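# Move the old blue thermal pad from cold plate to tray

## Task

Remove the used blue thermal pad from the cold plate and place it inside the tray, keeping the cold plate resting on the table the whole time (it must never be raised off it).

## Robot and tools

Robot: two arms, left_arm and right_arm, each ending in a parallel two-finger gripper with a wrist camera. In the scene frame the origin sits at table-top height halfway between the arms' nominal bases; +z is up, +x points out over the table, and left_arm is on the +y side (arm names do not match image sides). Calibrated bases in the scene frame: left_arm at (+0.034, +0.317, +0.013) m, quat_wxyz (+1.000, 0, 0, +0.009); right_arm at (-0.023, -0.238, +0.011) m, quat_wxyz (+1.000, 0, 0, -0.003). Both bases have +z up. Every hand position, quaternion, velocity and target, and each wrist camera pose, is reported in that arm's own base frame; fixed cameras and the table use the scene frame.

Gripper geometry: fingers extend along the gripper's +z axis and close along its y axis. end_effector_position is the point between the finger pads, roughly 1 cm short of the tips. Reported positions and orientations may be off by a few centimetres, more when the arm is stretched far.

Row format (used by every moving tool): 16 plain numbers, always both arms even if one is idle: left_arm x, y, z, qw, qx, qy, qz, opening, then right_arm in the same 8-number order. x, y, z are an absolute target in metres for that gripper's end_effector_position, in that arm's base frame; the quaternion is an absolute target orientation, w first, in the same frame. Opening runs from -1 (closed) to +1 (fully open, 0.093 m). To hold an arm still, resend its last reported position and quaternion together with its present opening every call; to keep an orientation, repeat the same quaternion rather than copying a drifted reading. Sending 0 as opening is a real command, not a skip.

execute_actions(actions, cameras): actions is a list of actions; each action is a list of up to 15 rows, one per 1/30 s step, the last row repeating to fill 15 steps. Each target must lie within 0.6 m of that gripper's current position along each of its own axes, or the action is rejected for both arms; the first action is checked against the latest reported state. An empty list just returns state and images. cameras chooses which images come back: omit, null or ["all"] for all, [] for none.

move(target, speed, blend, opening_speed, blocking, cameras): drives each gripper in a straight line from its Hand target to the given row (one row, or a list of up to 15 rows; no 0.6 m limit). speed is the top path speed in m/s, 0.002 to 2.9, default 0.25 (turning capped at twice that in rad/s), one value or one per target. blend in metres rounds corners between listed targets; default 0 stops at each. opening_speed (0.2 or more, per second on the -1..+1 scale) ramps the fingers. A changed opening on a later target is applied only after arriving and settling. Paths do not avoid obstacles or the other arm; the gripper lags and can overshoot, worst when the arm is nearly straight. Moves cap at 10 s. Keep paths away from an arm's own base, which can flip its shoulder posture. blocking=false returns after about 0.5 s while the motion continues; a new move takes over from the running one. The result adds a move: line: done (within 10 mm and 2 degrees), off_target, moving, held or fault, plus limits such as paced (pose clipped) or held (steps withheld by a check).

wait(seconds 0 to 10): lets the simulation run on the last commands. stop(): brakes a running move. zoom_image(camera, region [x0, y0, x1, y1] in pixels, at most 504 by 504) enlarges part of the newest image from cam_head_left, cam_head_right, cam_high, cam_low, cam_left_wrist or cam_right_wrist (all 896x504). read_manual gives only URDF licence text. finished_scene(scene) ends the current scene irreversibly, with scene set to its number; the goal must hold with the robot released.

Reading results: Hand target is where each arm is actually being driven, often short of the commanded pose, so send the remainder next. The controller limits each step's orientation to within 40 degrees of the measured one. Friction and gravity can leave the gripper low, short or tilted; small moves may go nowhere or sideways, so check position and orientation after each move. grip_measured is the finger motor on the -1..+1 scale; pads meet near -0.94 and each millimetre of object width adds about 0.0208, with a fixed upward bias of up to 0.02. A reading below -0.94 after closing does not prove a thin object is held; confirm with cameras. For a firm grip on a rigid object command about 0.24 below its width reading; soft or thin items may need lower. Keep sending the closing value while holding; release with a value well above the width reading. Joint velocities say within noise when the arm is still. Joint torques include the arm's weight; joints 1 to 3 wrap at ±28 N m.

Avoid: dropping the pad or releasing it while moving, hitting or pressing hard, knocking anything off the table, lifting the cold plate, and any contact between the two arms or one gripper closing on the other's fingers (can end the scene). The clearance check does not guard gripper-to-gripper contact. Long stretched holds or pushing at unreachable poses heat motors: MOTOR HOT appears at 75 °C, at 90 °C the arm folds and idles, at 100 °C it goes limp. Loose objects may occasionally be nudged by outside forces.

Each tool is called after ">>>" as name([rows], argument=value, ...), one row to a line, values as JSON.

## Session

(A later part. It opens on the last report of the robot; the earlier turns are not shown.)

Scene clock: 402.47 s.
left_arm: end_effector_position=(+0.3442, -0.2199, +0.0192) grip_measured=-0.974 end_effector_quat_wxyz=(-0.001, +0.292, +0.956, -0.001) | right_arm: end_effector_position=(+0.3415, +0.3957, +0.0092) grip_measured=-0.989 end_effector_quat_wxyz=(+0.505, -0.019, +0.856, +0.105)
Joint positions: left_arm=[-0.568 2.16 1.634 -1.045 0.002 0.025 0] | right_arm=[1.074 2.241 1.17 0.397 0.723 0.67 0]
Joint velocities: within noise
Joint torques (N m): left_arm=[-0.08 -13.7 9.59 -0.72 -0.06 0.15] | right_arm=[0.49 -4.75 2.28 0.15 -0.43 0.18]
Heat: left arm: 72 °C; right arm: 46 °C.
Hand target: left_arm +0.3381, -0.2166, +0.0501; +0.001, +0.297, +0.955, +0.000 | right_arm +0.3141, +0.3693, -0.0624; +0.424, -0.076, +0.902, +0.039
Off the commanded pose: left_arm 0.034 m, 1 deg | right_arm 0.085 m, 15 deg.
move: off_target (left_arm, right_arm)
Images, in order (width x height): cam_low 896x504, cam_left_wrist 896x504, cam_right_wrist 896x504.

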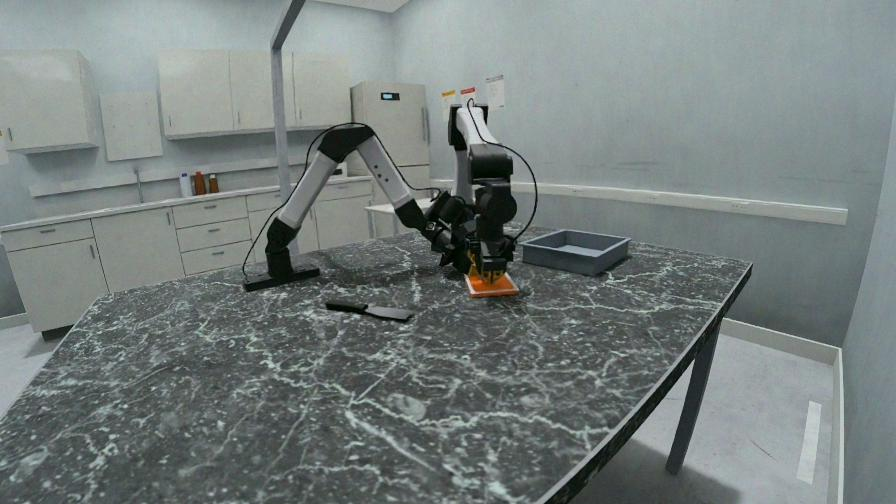

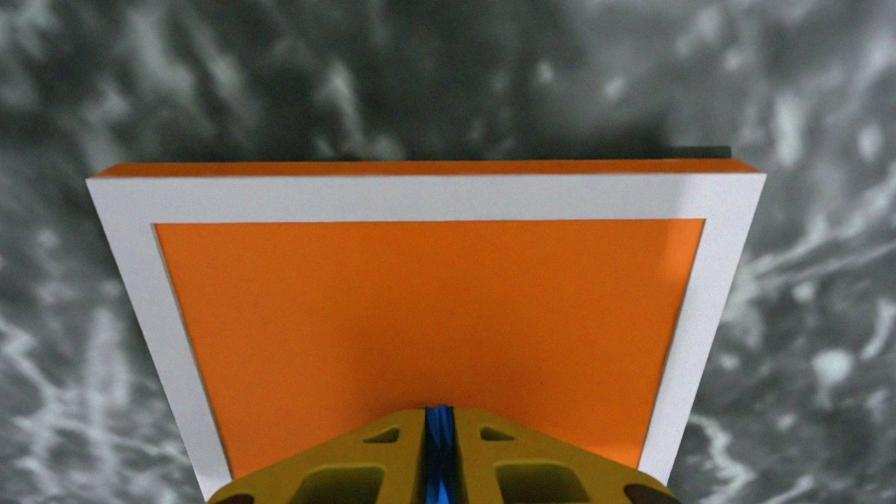

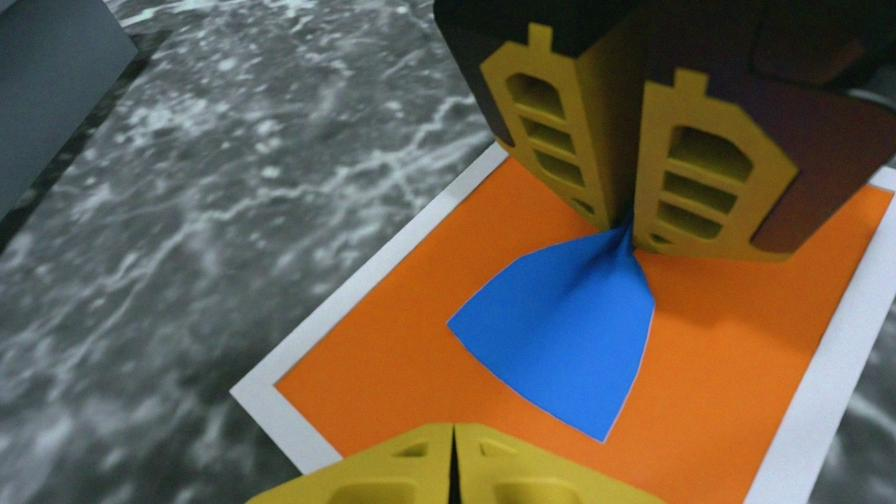

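>>> move([
  [0.345,-0.2205,0.008,0,0.297,0.955,0,-1,0.318,0.377,-0.07,0.421,-0.079,0.903,0.037,-1],
  [0.345,-0.2205,0.008,0,0.297,0.955,0,0.3,0.318,0.377,-0.07,0.421,-0.079,0.903,0.037,-1],
  [0.345,-0.2205,0.10,0,0.297,0.955,0,0.3,0.318,0.377,0.05,0.421,-0.079,0.903,0.037,-1],
  [0.31,-0.18,0.16,0,0.297,0.955,0,0.3,0.25,0.25,0.12,0.421,-0.079,0.903,0.037,-1],
], speed=0.06, opening_speed=0.5)

Scene clock: 449.27 s.
left_arm: end_effector_position=(+0.3127, -0.1853, +0.1468) grip_measured=+0.298 end_effector_quat_wxyz=(-0.014, +0.296, +0.955, +0.002) | right_arm: end_effector_position=(+0.2542, +0.2529, +0.1215) grip_measured=-0.989 end_effector_quat_wxyz=(+0.428, -0.077, +0.900, +0.034)
Joint positions: left_arm=[-0.534 1.959 1.844 -1.483 0.002 0.066 0.06] | right_arm=[1.074 1.427 0.831 -0.329 0.657 0.676 0]
Joint velocities: within noise
Joint torques (N m): left_arm=[0.73 -11.3 6.04 0.09 -0.06 0.13] | right_arm=[0.29 -7.01 5.12 1.44 0.36 0.09]
Heat: left arm: 76 °C; right arm: 45 °C. Fold the left arm in close to its base, or ease its load, before you think long.
Hand target: left_arm +0.3100, -0.1801, +0.1595; +0.000, +0.297, +0.955, +0.000 | right_arm +0.2501, +0.2501, +0.1199; +0.421, -0.079, +0.903, +0.037
Off the commanded pose: left_arm 0.015 m, 2 deg | right_arm 0.005 m, 1 deg.
MOTOR HOT: joint 2 (shoulder) of the left arm reports 76 °C; the controller's stop level is 90 °C. To cool a motor, set the load down, stop pushing, or move to a pose that needs little force.
move: off_target (left_arm)

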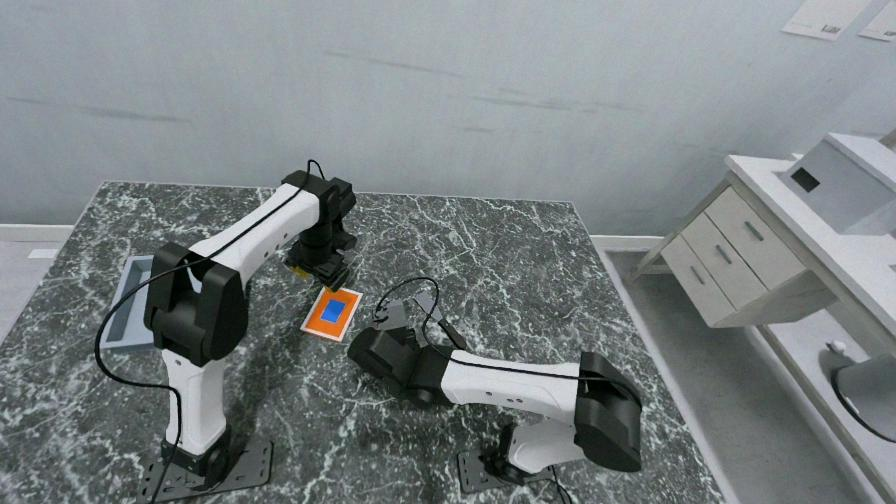

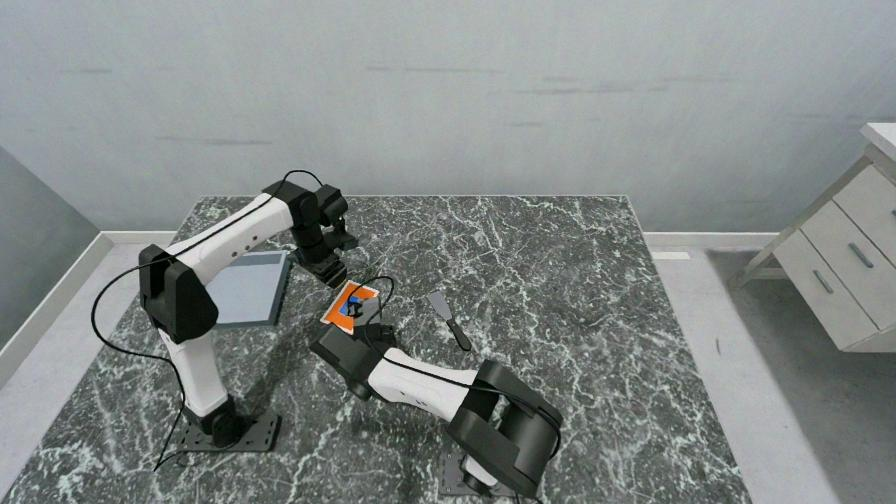

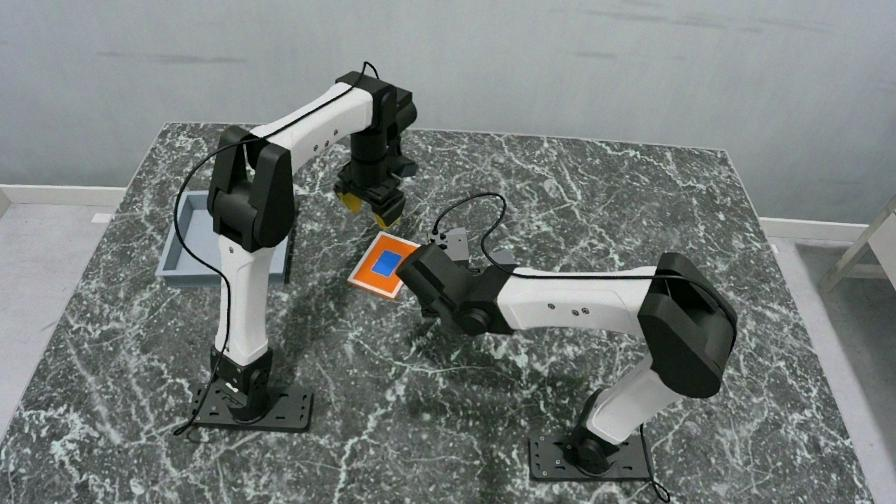

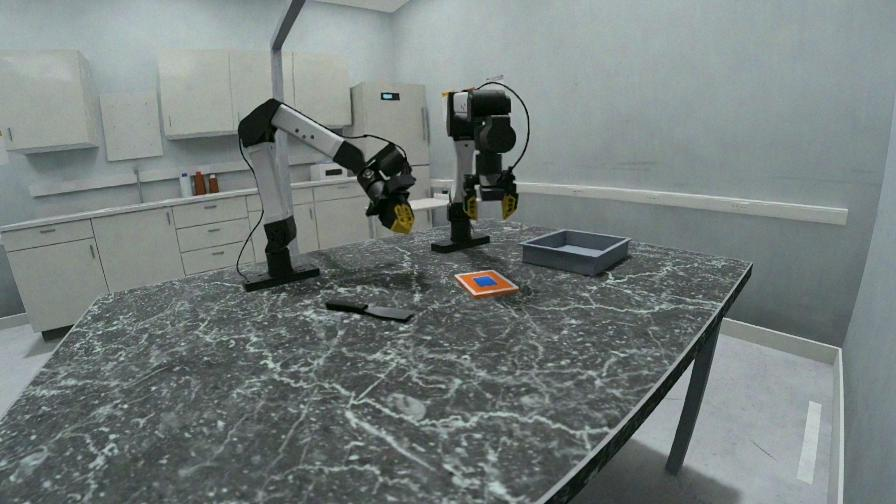

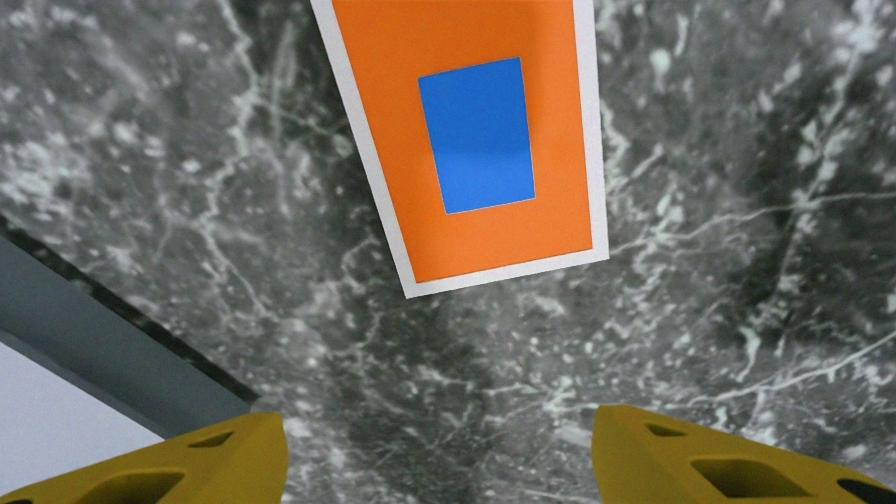

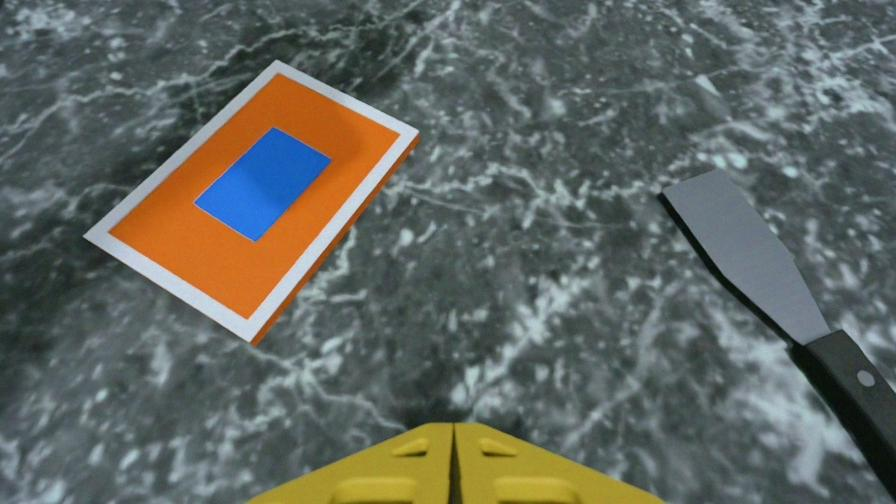

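>>> move([
  [0.20,-0.03,0.20,0.62,0.059,0.781,-0.032,0,0.27,0.045,0.12,0.2468,-0.2905,0.9212,0.0778,1],
], speed=0.15)

>>> zoom_image(camera="cam_right_wrist", region=[200, 0, 700, 504])

Scene clock: 479.27 s.
left_arm: end_effector_position=(+0.1987, -0.0288, +0.1990) grip_measured=+0.002 end_effector_quat_wxyz=(+0.614, +0.054, +0.787, -0.030) | right_arm: end_effector_position=(+0.2681, +0.0449, +0.1165) grip_measured=+1.000 end_effector_quat_wxyz=(+0.248, -0.289, +0.922, +0.075)
Joint positions: left_arm=[-0.257 0.02 0.367 -0.597 -0.135 -0.014 0.045] | right_arm=[-0.012 1.166 0.819 -0.782 -0.289 -0.553 0.093]
Joint velocities: within noise
Joint torques (N m): left_arm=[1.09 1.09 6.08 2.28 0.07 0.13] | right_arm=[-0.27 -2.19 8.08 1.18 -0.2 -0.07]
Heat: left arm: 71 °C; right arm: 44 °C.
Hand target: left_arm +0.1999, -0.0300, +0.2000; +0.620, +0.059, +0.782, -0.031 | right_arm +0.2700, +0.0450, +0.1199; +0.247, -0.290, +0.921, +0.078
Off the commanded pose: left_arm 0.002 m, 1 deg | right_arm 0.004 m, 0 deg.
MOTOR HOT: cleared for the motors of the left arm.
move: done

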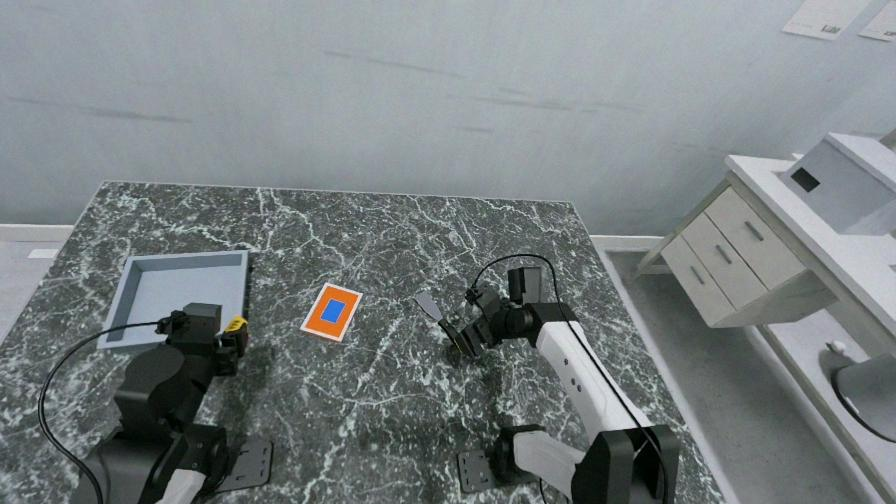

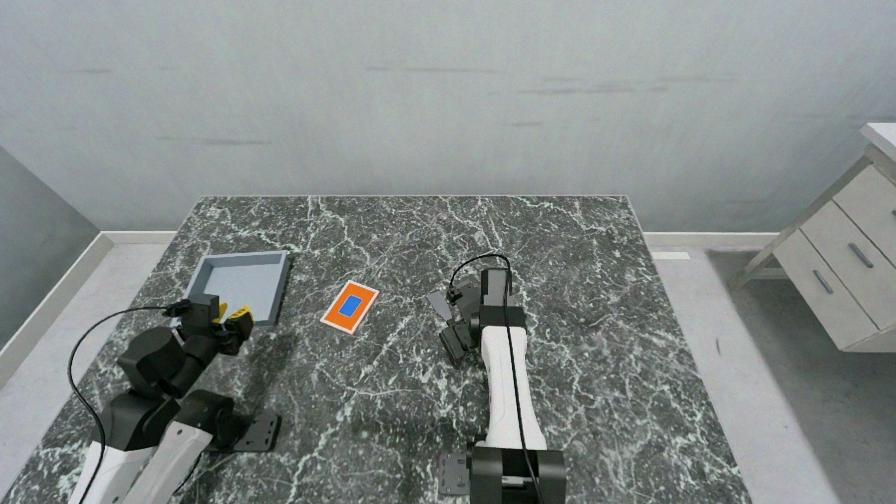

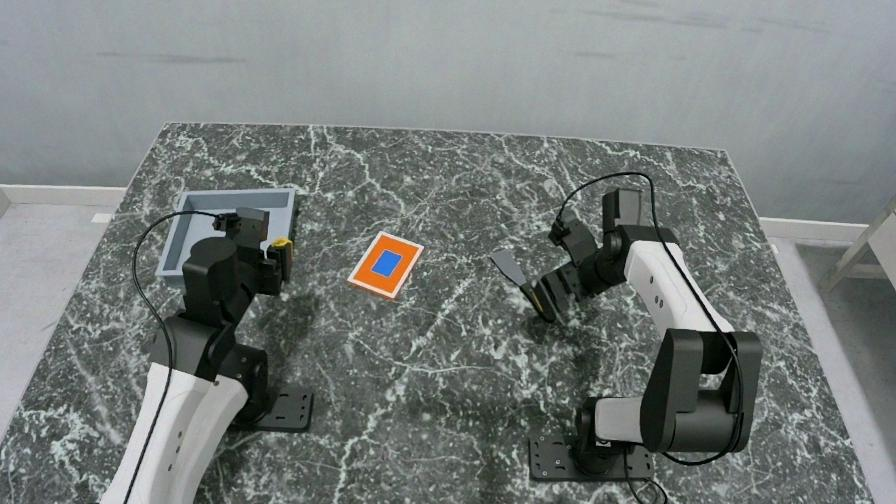

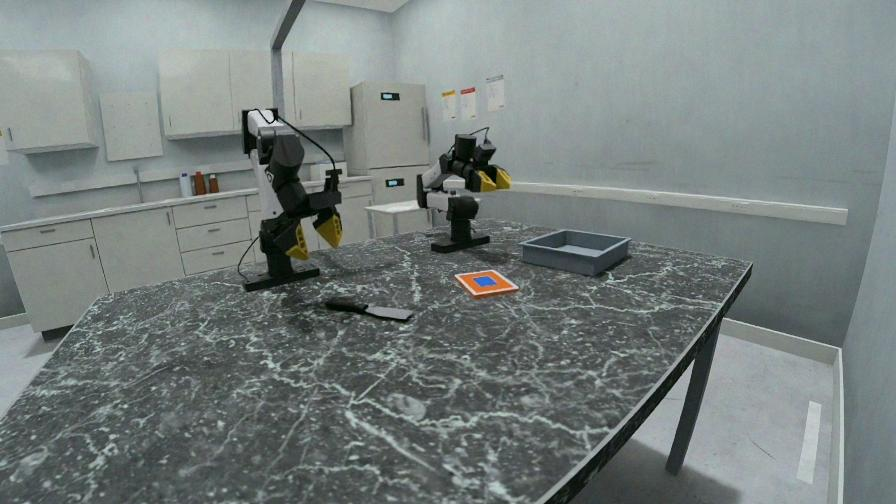

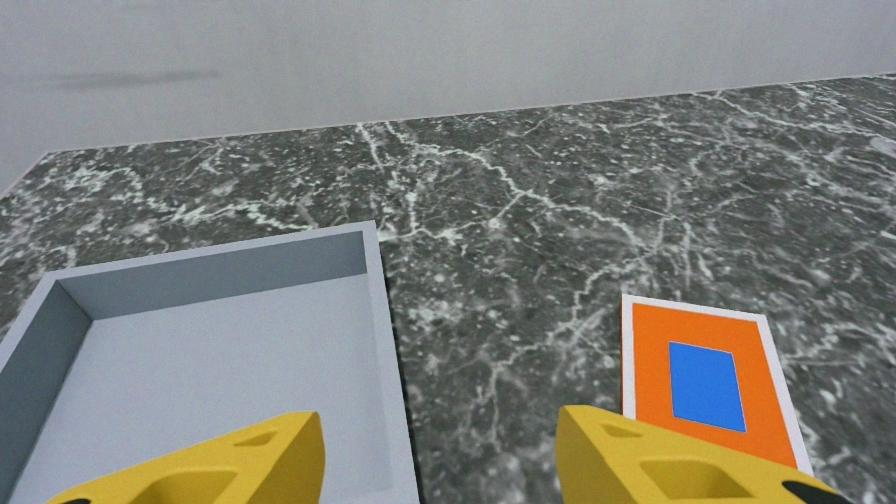

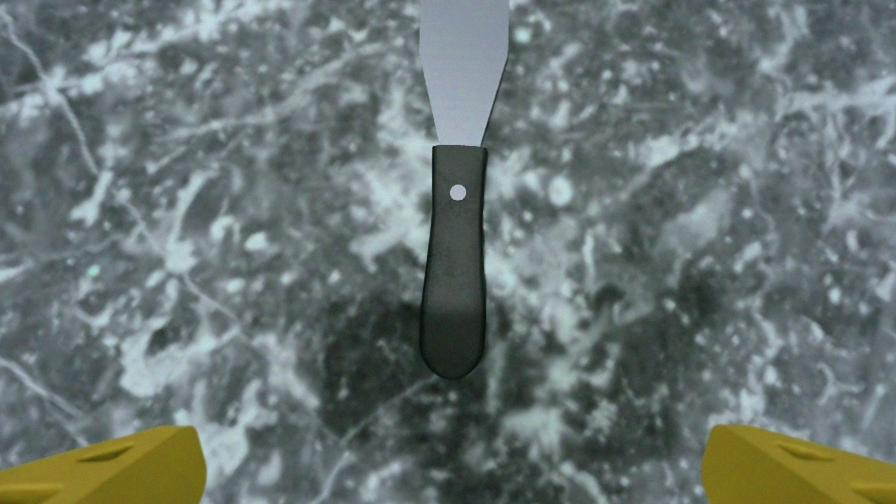

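Scaled by 1.000.

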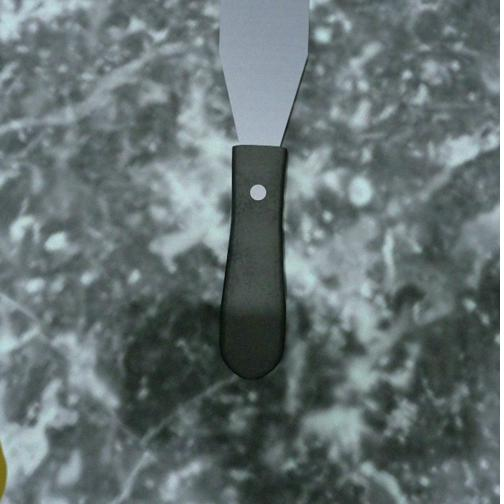

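>>> move([
  [0.20,-0.03,0.20,0.62,0.059,0.781,-0.032,0,0.296,0.064,0.04,0.2468,-0.2905,0.9212,0.0778,0.3],
  [0.20,-0.03,0.20,0.62,0.059,0.781,-0.032,0,0.308,0.073,0.010,0.2468,-0.2905,0.9212,0.0778,0.3],
], speed=0.06, cameras=["cam_right_wrist","cam_low"])

>>> zoom_image(camera="cam_low", region=[260, 230, 430, 340])

Scene clock: 491.27 s.
left_arm: end_effector_position=(+0.1986, -0.0291, +0.1989) grip_measured=+0.002 end_effector_quat_wxyz=(+0.614, +0.055, +0.787, -0.031) | right_arm: end_effector_position=(+0.3113, +0.0737, +0.0163) grip_measured=+0.302 end_effector_quat_wxyz=(+0.256, -0.293, +0.918, +0.080)
Joint positions: left_arm=[-0.257 0.02 0.367 -0.597 -0.133 -0.014 0.045] | right_arm=[0.098 1.513 0.631 -0.205 -0.258 -0.457 0.06]
Joint velocities: within noise
Joint torques (N m): left_arm=[1.28 1.07 6.08 2.32 0.12 0.14] | right_arm=[0.64 -4.33 4.46 1.46 0.08 0.11]
Heat: left arm: 67 °C; right arm: 45 °C.
Hand target: left_arm +0.1999, -0.0300, +0.2000; +0.620, +0.059, +0.782, -0.032 | right_arm +0.3078, +0.0730, +0.0101; +0.247, -0.291, +0.921, +0.078
Off the commanded pose: left_arm 0.002 m, 1 deg | right_arm 0.007 m, 1 deg.
move: done
Images, in order (width x height): cam_low 896x504, cam_right_wrist 896x504.

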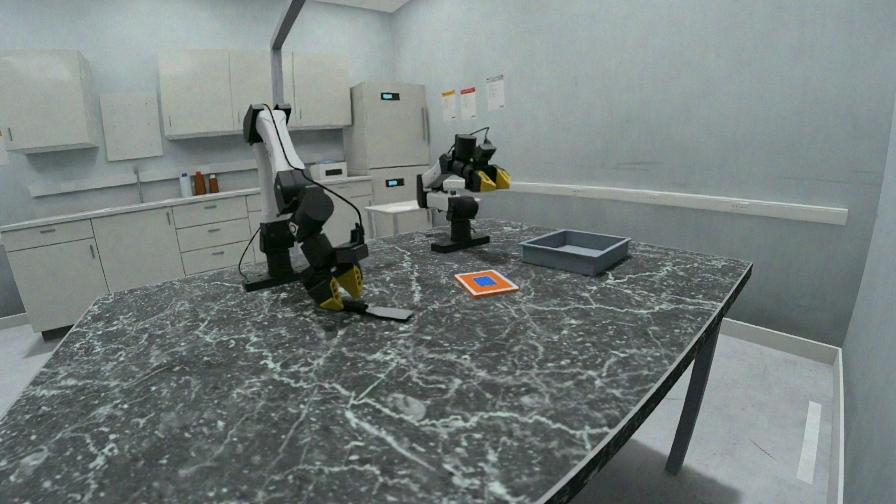

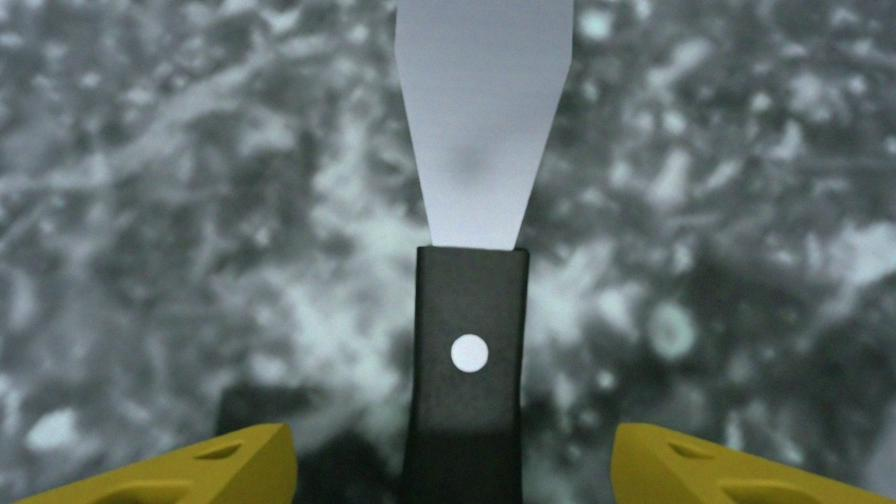

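Scaled by 2.965 from the camera's 896x504 image, which has a finer 1280x720 frame.

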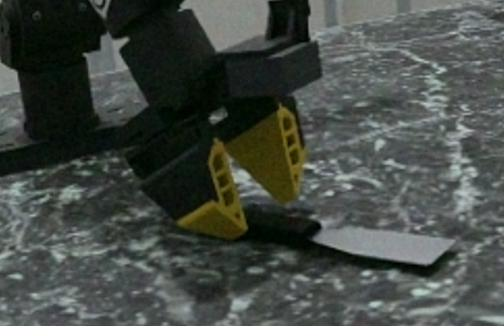

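>>> move([
  [0.20,-0.03,0.20,0.62,0.059,0.781,-0.032,0,0.309,0.072,-0.004,0.2468,-0.2905,0.9212,0.0778,0.3],
  [0.20,-0.03,0.20,0.62,0.059,0.781,-0.032,0,0.309,0.072,-0.002,0.2468,-0.2905,0.9212,0.0778,-0.85],
], speed=0.03, opening_speed=0.5, cameras=["cam_right_wrist","cam_low"])

>>> zoom_image(camera="cam_low", region=[260, 230, 430, 340])

Scene clock: 499.83 s.
left_arm: end_effector_position=(+0.1986, -0.0292, +0.1989) grip_measured=+0.002 end_effector_quat_wxyz=(+0.614, +0.055, +0.787, -0.031) | right_arm: end_effector_position=(+0.3139, +0.0739, +0.0063) grip_measured=-0.607 end_effector_quat_wxyz=(+0.260, -0.293, +0.917, +0.080)
Joint positions: left_arm=[-0.257 0.02 0.367 -0.597 -0.133 -0.014 0.045] | right_arm=[0.098 1.551 0.612 -0.14 -0.258 -0.457 0.016]
Joint velocities: within noise
Joint torques (N m): left_arm=[1.07 0.87 6.09 2.36 0.13 0.1] | right_arm=[0.24 -4.1 4.14 1.46 0.06 0.06]
Heat: left arm: 65 °C; right arm: 45 °C.
Hand target: left_arm +0.1999, -0.0300, +0.2000; +0.620, +0.059, +0.782, -0.032 | right_arm +0.3088, +0.0720, -0.0018; +0.247, -0.291, +0.921, +0.078
Off the commanded pose: left_arm 0.002 m, 1 deg | right_arm 0.010 m, 2 deg.
move: done
Images, in order (width x height): cam_low 896x504, cam_right_wrist 896x504.

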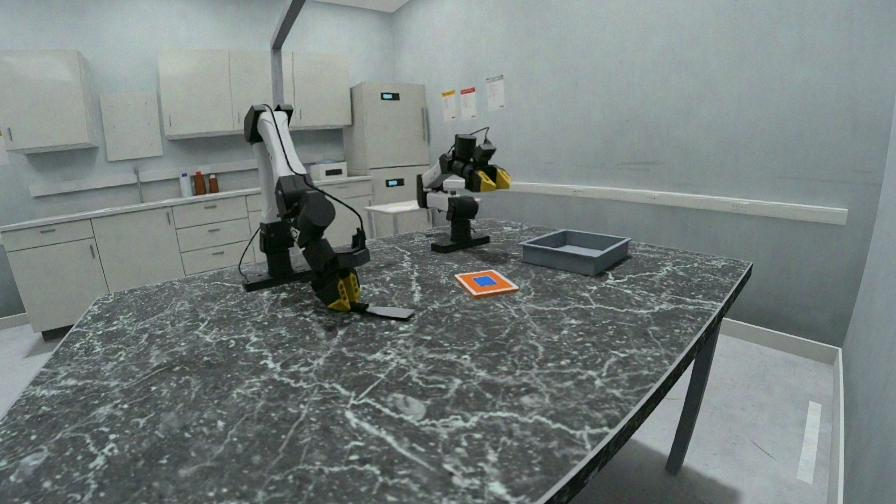

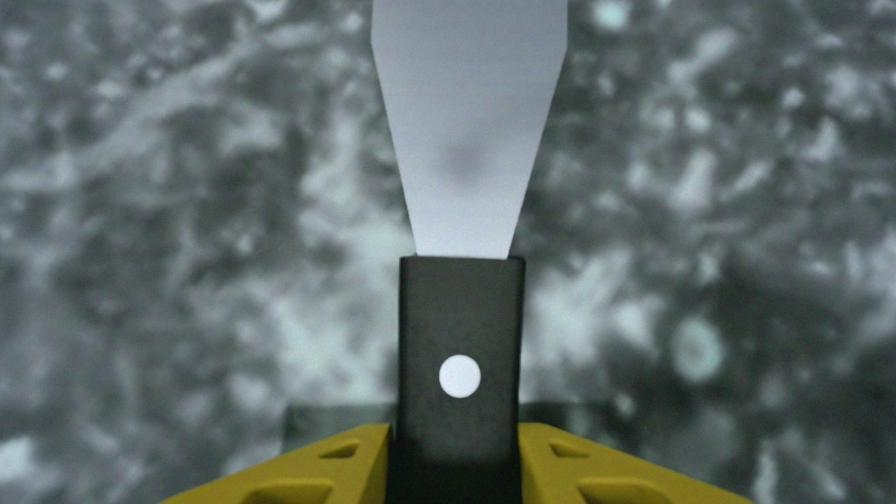

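Scaled by 2.965 from the camera's 896x504 image, which has a finer 1280x720 frame.

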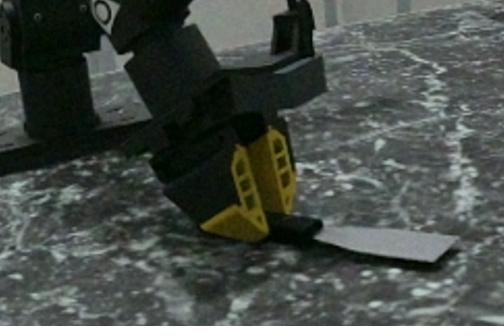

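>>> move([
  [0.20,-0.03,0.20,0.62,0.059,0.781,-0.032,-1,0.305,0.075,0.10,0.2468,-0.2905,0.9212,0.0778,-0.85],
  [0.354,-0.128,0.10,-0.036,0.205,0.963,-0.170,-1,0.307,0.190,0.10,0.1095,-0.54,0.8315,0.0711,-0.85],
], speed=0.12)

>>> zoom_image(camera="cam_low", region=[340, 180, 560, 320])

Scene clock: 533.70 s.
left_arm: end_effector_position=(+0.3487, -0.1213, +0.0956) grip_measured=-0.984 end_effector_quat_wxyz=(-0.042, +0.195, +0.966, -0.162) | right_arm: end_effector_position=(+0.3040, +0.1884, +0.0996) grip_measured=-0.619 end_effector_quat_wxyz=(+0.112, -0.535, +0.834, +0.076)
Joint positions: left_arm=[-0.189 2.024 1.693 -1.332 0.324 0.225 0] | right_arm=[0.474 1.713 1.311 -0.958 -0.173 -0.649 0.015]
Joint velocities: within noise
Joint torques (N m): left_arm=[-0.73 -7.42 9.91 -0.08 0.42 0.18] | right_arm=[0.61 -6.58 7.72 0.75 0.09 -0.05]
Heat: left arm: 59 °C; right arm: 45 °C.
Hand target: left_arm +0.3538, -0.1279, +0.1000; -0.036, +0.205, +0.963, -0.170 | right_arm +0.3069, +0.1899, +0.1000; +0.110, -0.540, +0.832, +0.071
Off the commanded pose: left_arm 0.010 m, 2 deg | right_arm 0.003 m, 1 deg.
move: done

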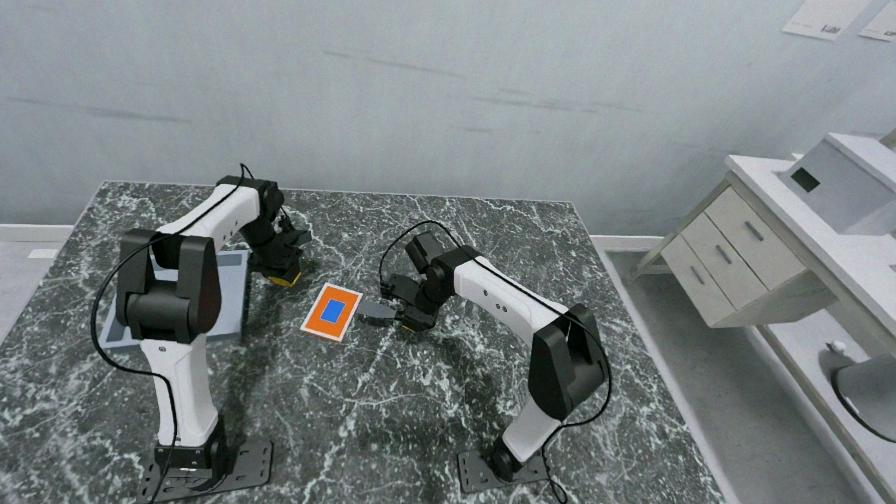

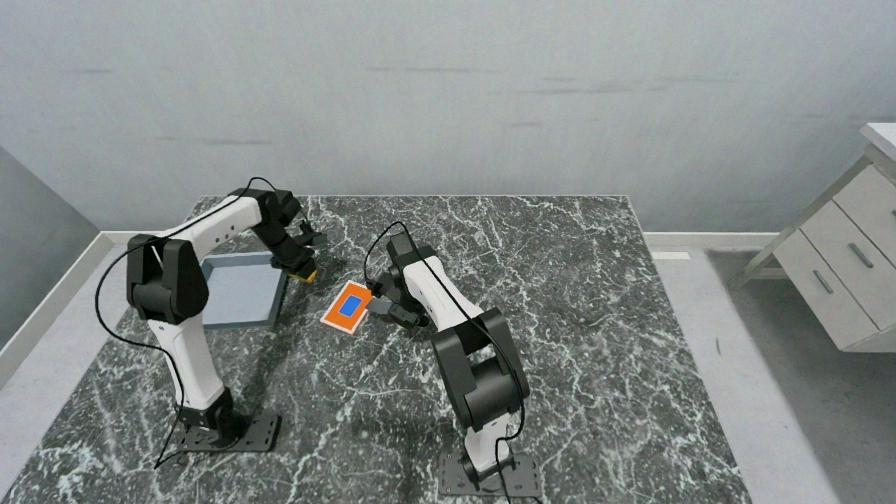

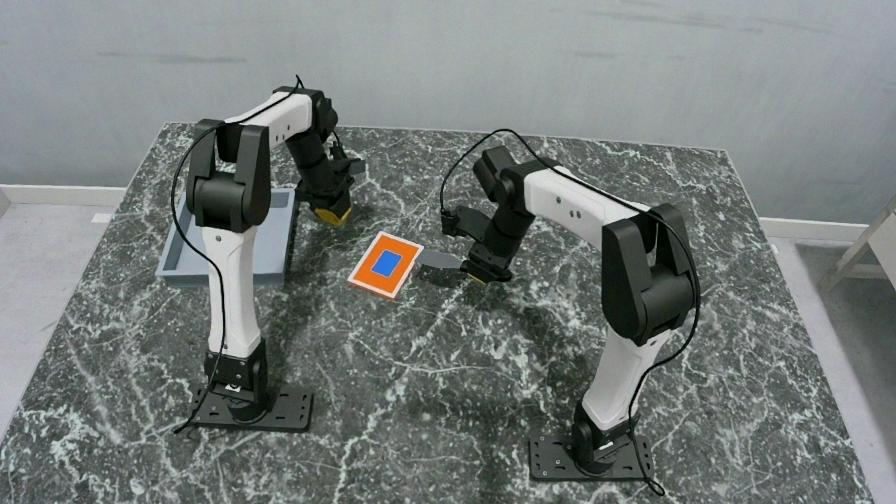

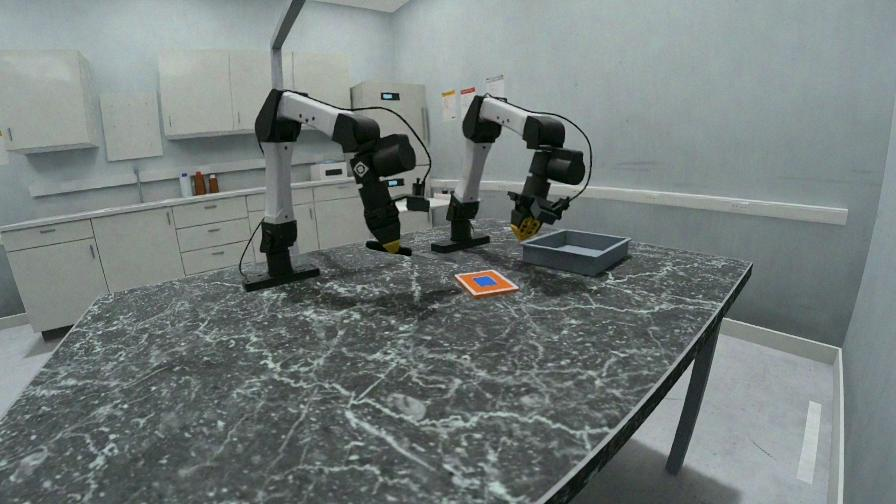

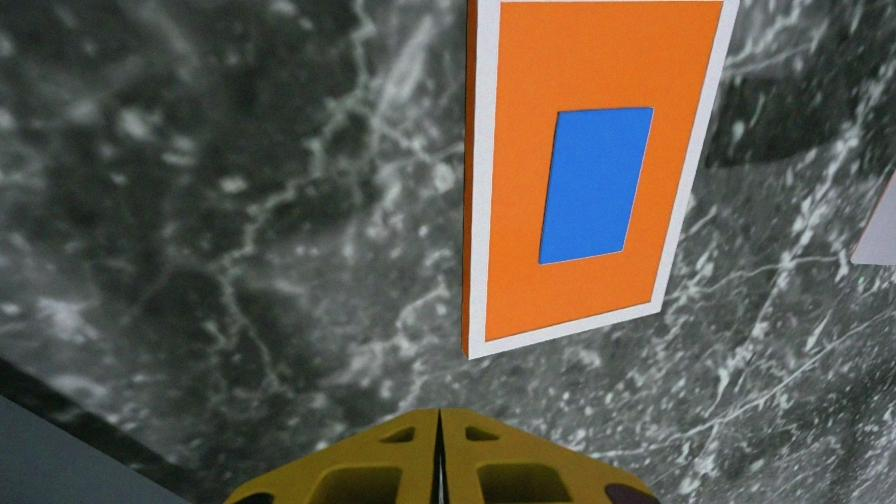

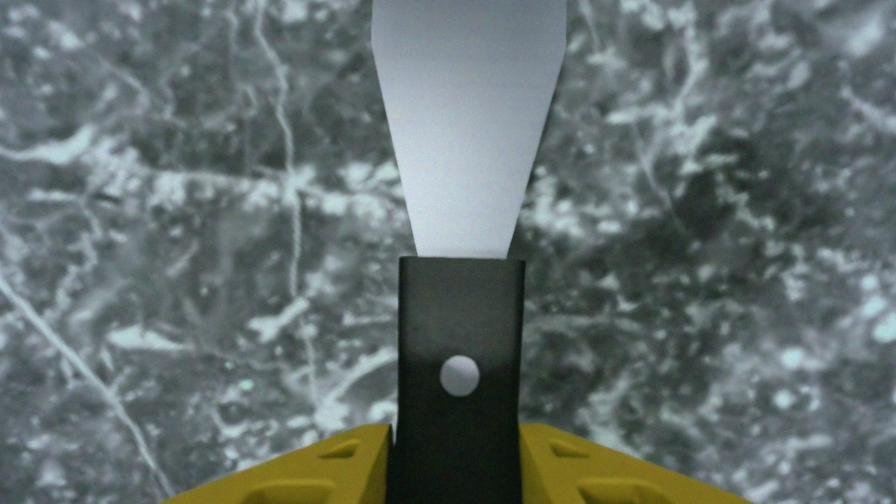

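Scaled by 2.291 from the camera's 896x504 image, which has a finer 1280x720 frame.

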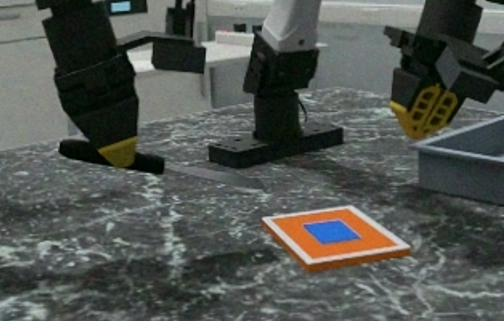

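>>> move([
  [0.356,-0.129,0.04,-0.036,0.205,0.963,-0.170,-1,0.307,0.190,0.10,0.1095,-0.54,0.8315,0.0711,-0.85],
  [0.356,-0.129,0.010,-0.036,0.205,0.963,-0.170,-1,0.307,0.190,0.10,0.1095,-0.54,0.8315,0.0711,-0.85],
], speed=0.06, cameras=["cam_left_wrist","cam_low"])

>>> zoom_image(camera="cam_low", region=[380, 190, 560, 310])

Scene clock: 556.17 s.
left_arm: end_effector_position=(+0.3589, -0.1235, +0.0159) grip_measured=-0.984 end_effector_quat_wxyz=(-0.031, +0.198, +0.966, -0.162) | right_arm: end_effector_position=(+0.3041, +0.1883, +0.0998) grip_measured=-0.619 end_effector_quat_wxyz=(+0.112, -0.535, +0.834, +0.076)
Joint positions: left_arm=[-0.189 2.114 1.507 -1.033 0.325 0.226 0] | right_arm=[0.474 1.713 1.312 -0.959 -0.172 -0.65 0.015]
Joint velocities: within noise
Joint torques (N m): left_arm=[-0.85 -7.64 5.24 0.2 0.4 0.08] | right_arm=[0.61 -6.58 7.71 0.75 0.08 -0.04]
Heat: left arm: 61 °C; right arm: 46 °C.
Hand target: left_arm +0.3558, -0.1289, +0.0101; -0.036, +0.205, +0.963, -0.170 | right_arm +0.3070, +0.1900, +0.1001; +0.110, -0.540, +0.831, +0.071
Off the commanded pose: left_arm 0.009 m, 1 deg | right_arm 0.003 m, 1 deg.
move: done
Images, in order (width x height): cam_low 896x504, cam_left_wrist 896x504.

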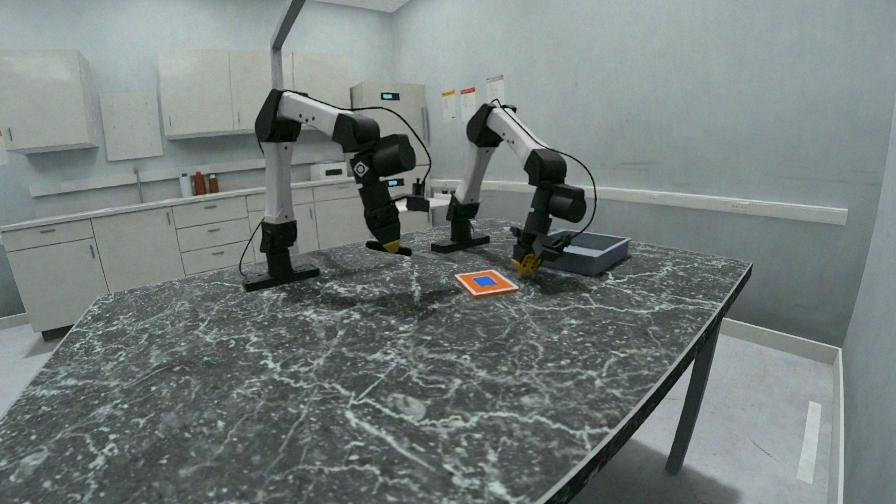

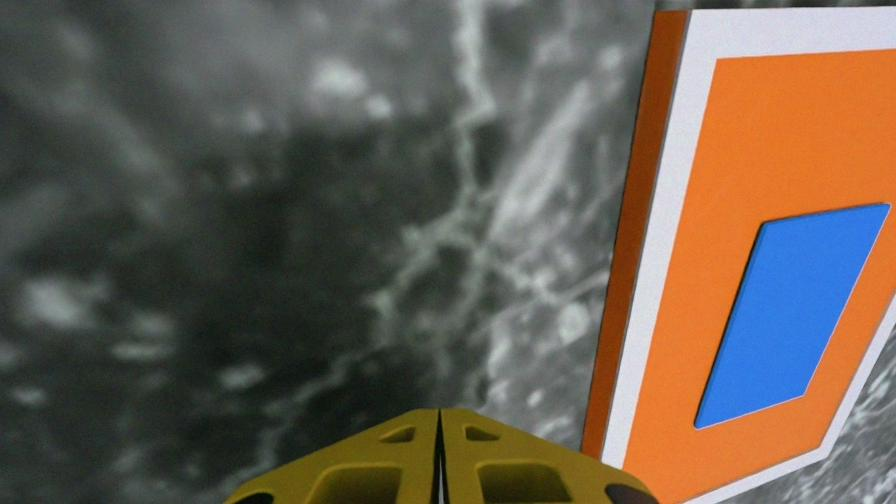

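Scaled by 2.800 from the camera's 896x504 image, which has a finer 1280x720 frame.

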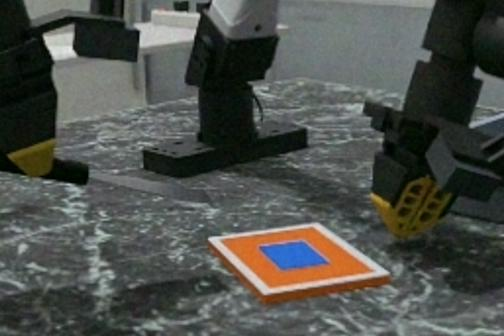

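>>> move([
  [0.3697,-0.133,0.0,-0.036,0.205,0.963,-0.170,-1,0.307,0.190,0.10,0.1095,-0.54,0.8315,0.0711,-0.85],
  [0.359,-0.157,0.0,-0.036,0.205,0.963,-0.170,-1,0.307,0.190,0.10,0.1095,-0.54,0.8315,0.0711,-0.85],
], speed=0.04, cameras=["cam_left_wrist","cam_low","cam_high"])

>>> zoom_image(camera="cam_low", region=[380, 190, 560, 310])

Scene clock: 566.33 s.
left_arm: end_effector_position=(+0.3580, -0.1261, +0.0059) grip_measured=-0.984 end_effector_quat_wxyz=(-0.050, +0.187, +0.971, -0.138) | right_arm: end_effector_position=(+0.3041, +0.1883, +0.0998) grip_measured=-0.619 end_effector_quat_wxyz=(+0.112, -0.535, +0.834, +0.076)
Joint positions: left_arm=[-0.216 2.152 1.533 -1.047 0.278 0.177 0] | right_arm=[0.474 1.713 1.312 -0.959 -0.172 -0.65 0.015]
Joint velocities: within noise
Joint torques (N m): left_arm=[-4.94 -7.79 5.01 0.71 0.97 -0.04] | right_arm=[0.61 -6.58 7.69 0.75 0.08 -0.04]
Heat: left arm: 62 °C; right arm: 46 °C.
Hand target: left_arm +0.3574, -0.1557, +0.0013; -0.038, +0.206, +0.963, -0.170 | right_arm +0.3070, +0.1900, +0.1001; +0.110, -0.540, +0.831, +0.071
Off the commanded pose: left_arm 0.031 m, 5 deg | right_arm 0.003 m, 1 deg.
move: off_target (left_arm)
Images, in order (width x height): cam_high 896x504, cam_low 896x504, cam_left_wrist 896x504.

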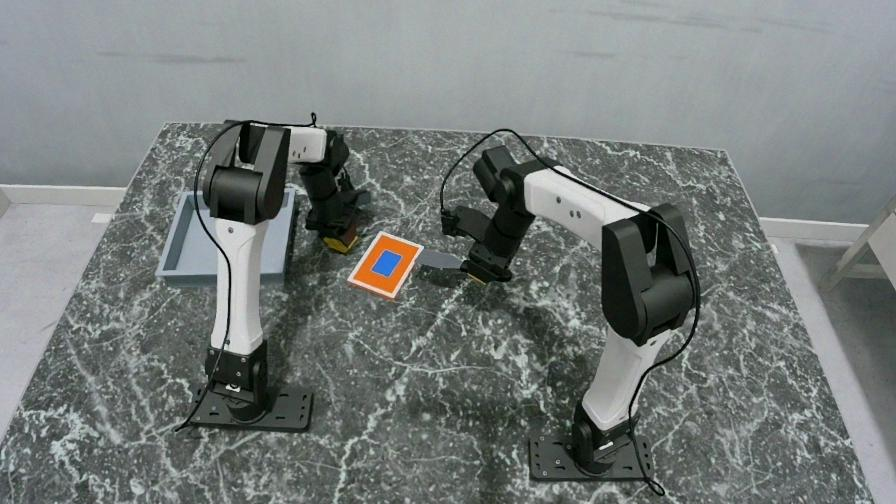

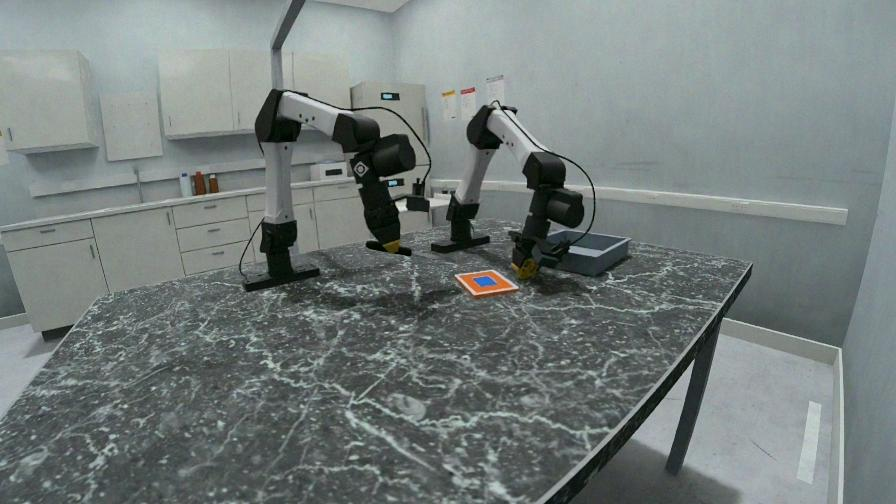

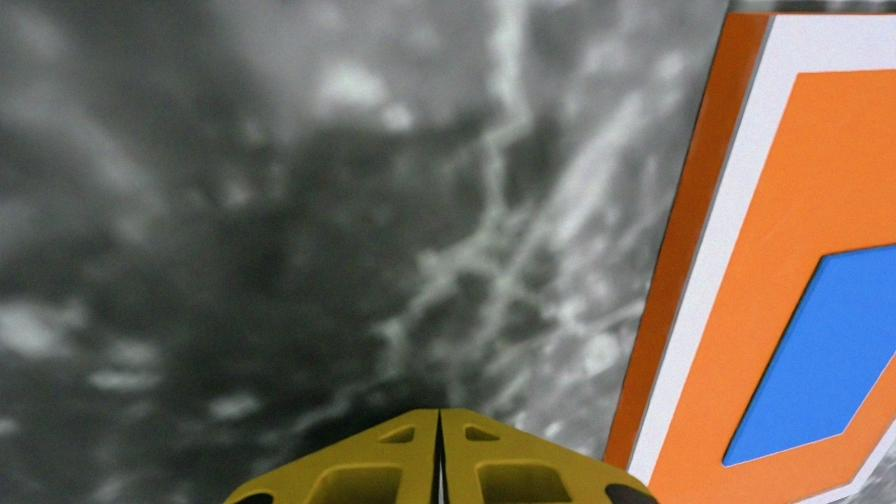

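Scaled by 2.800 from the camera's 896x504 image, which has a finer 1280x720 frame.

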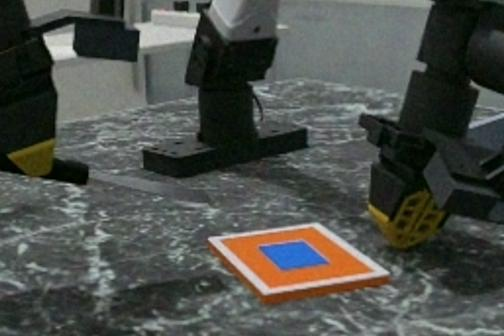

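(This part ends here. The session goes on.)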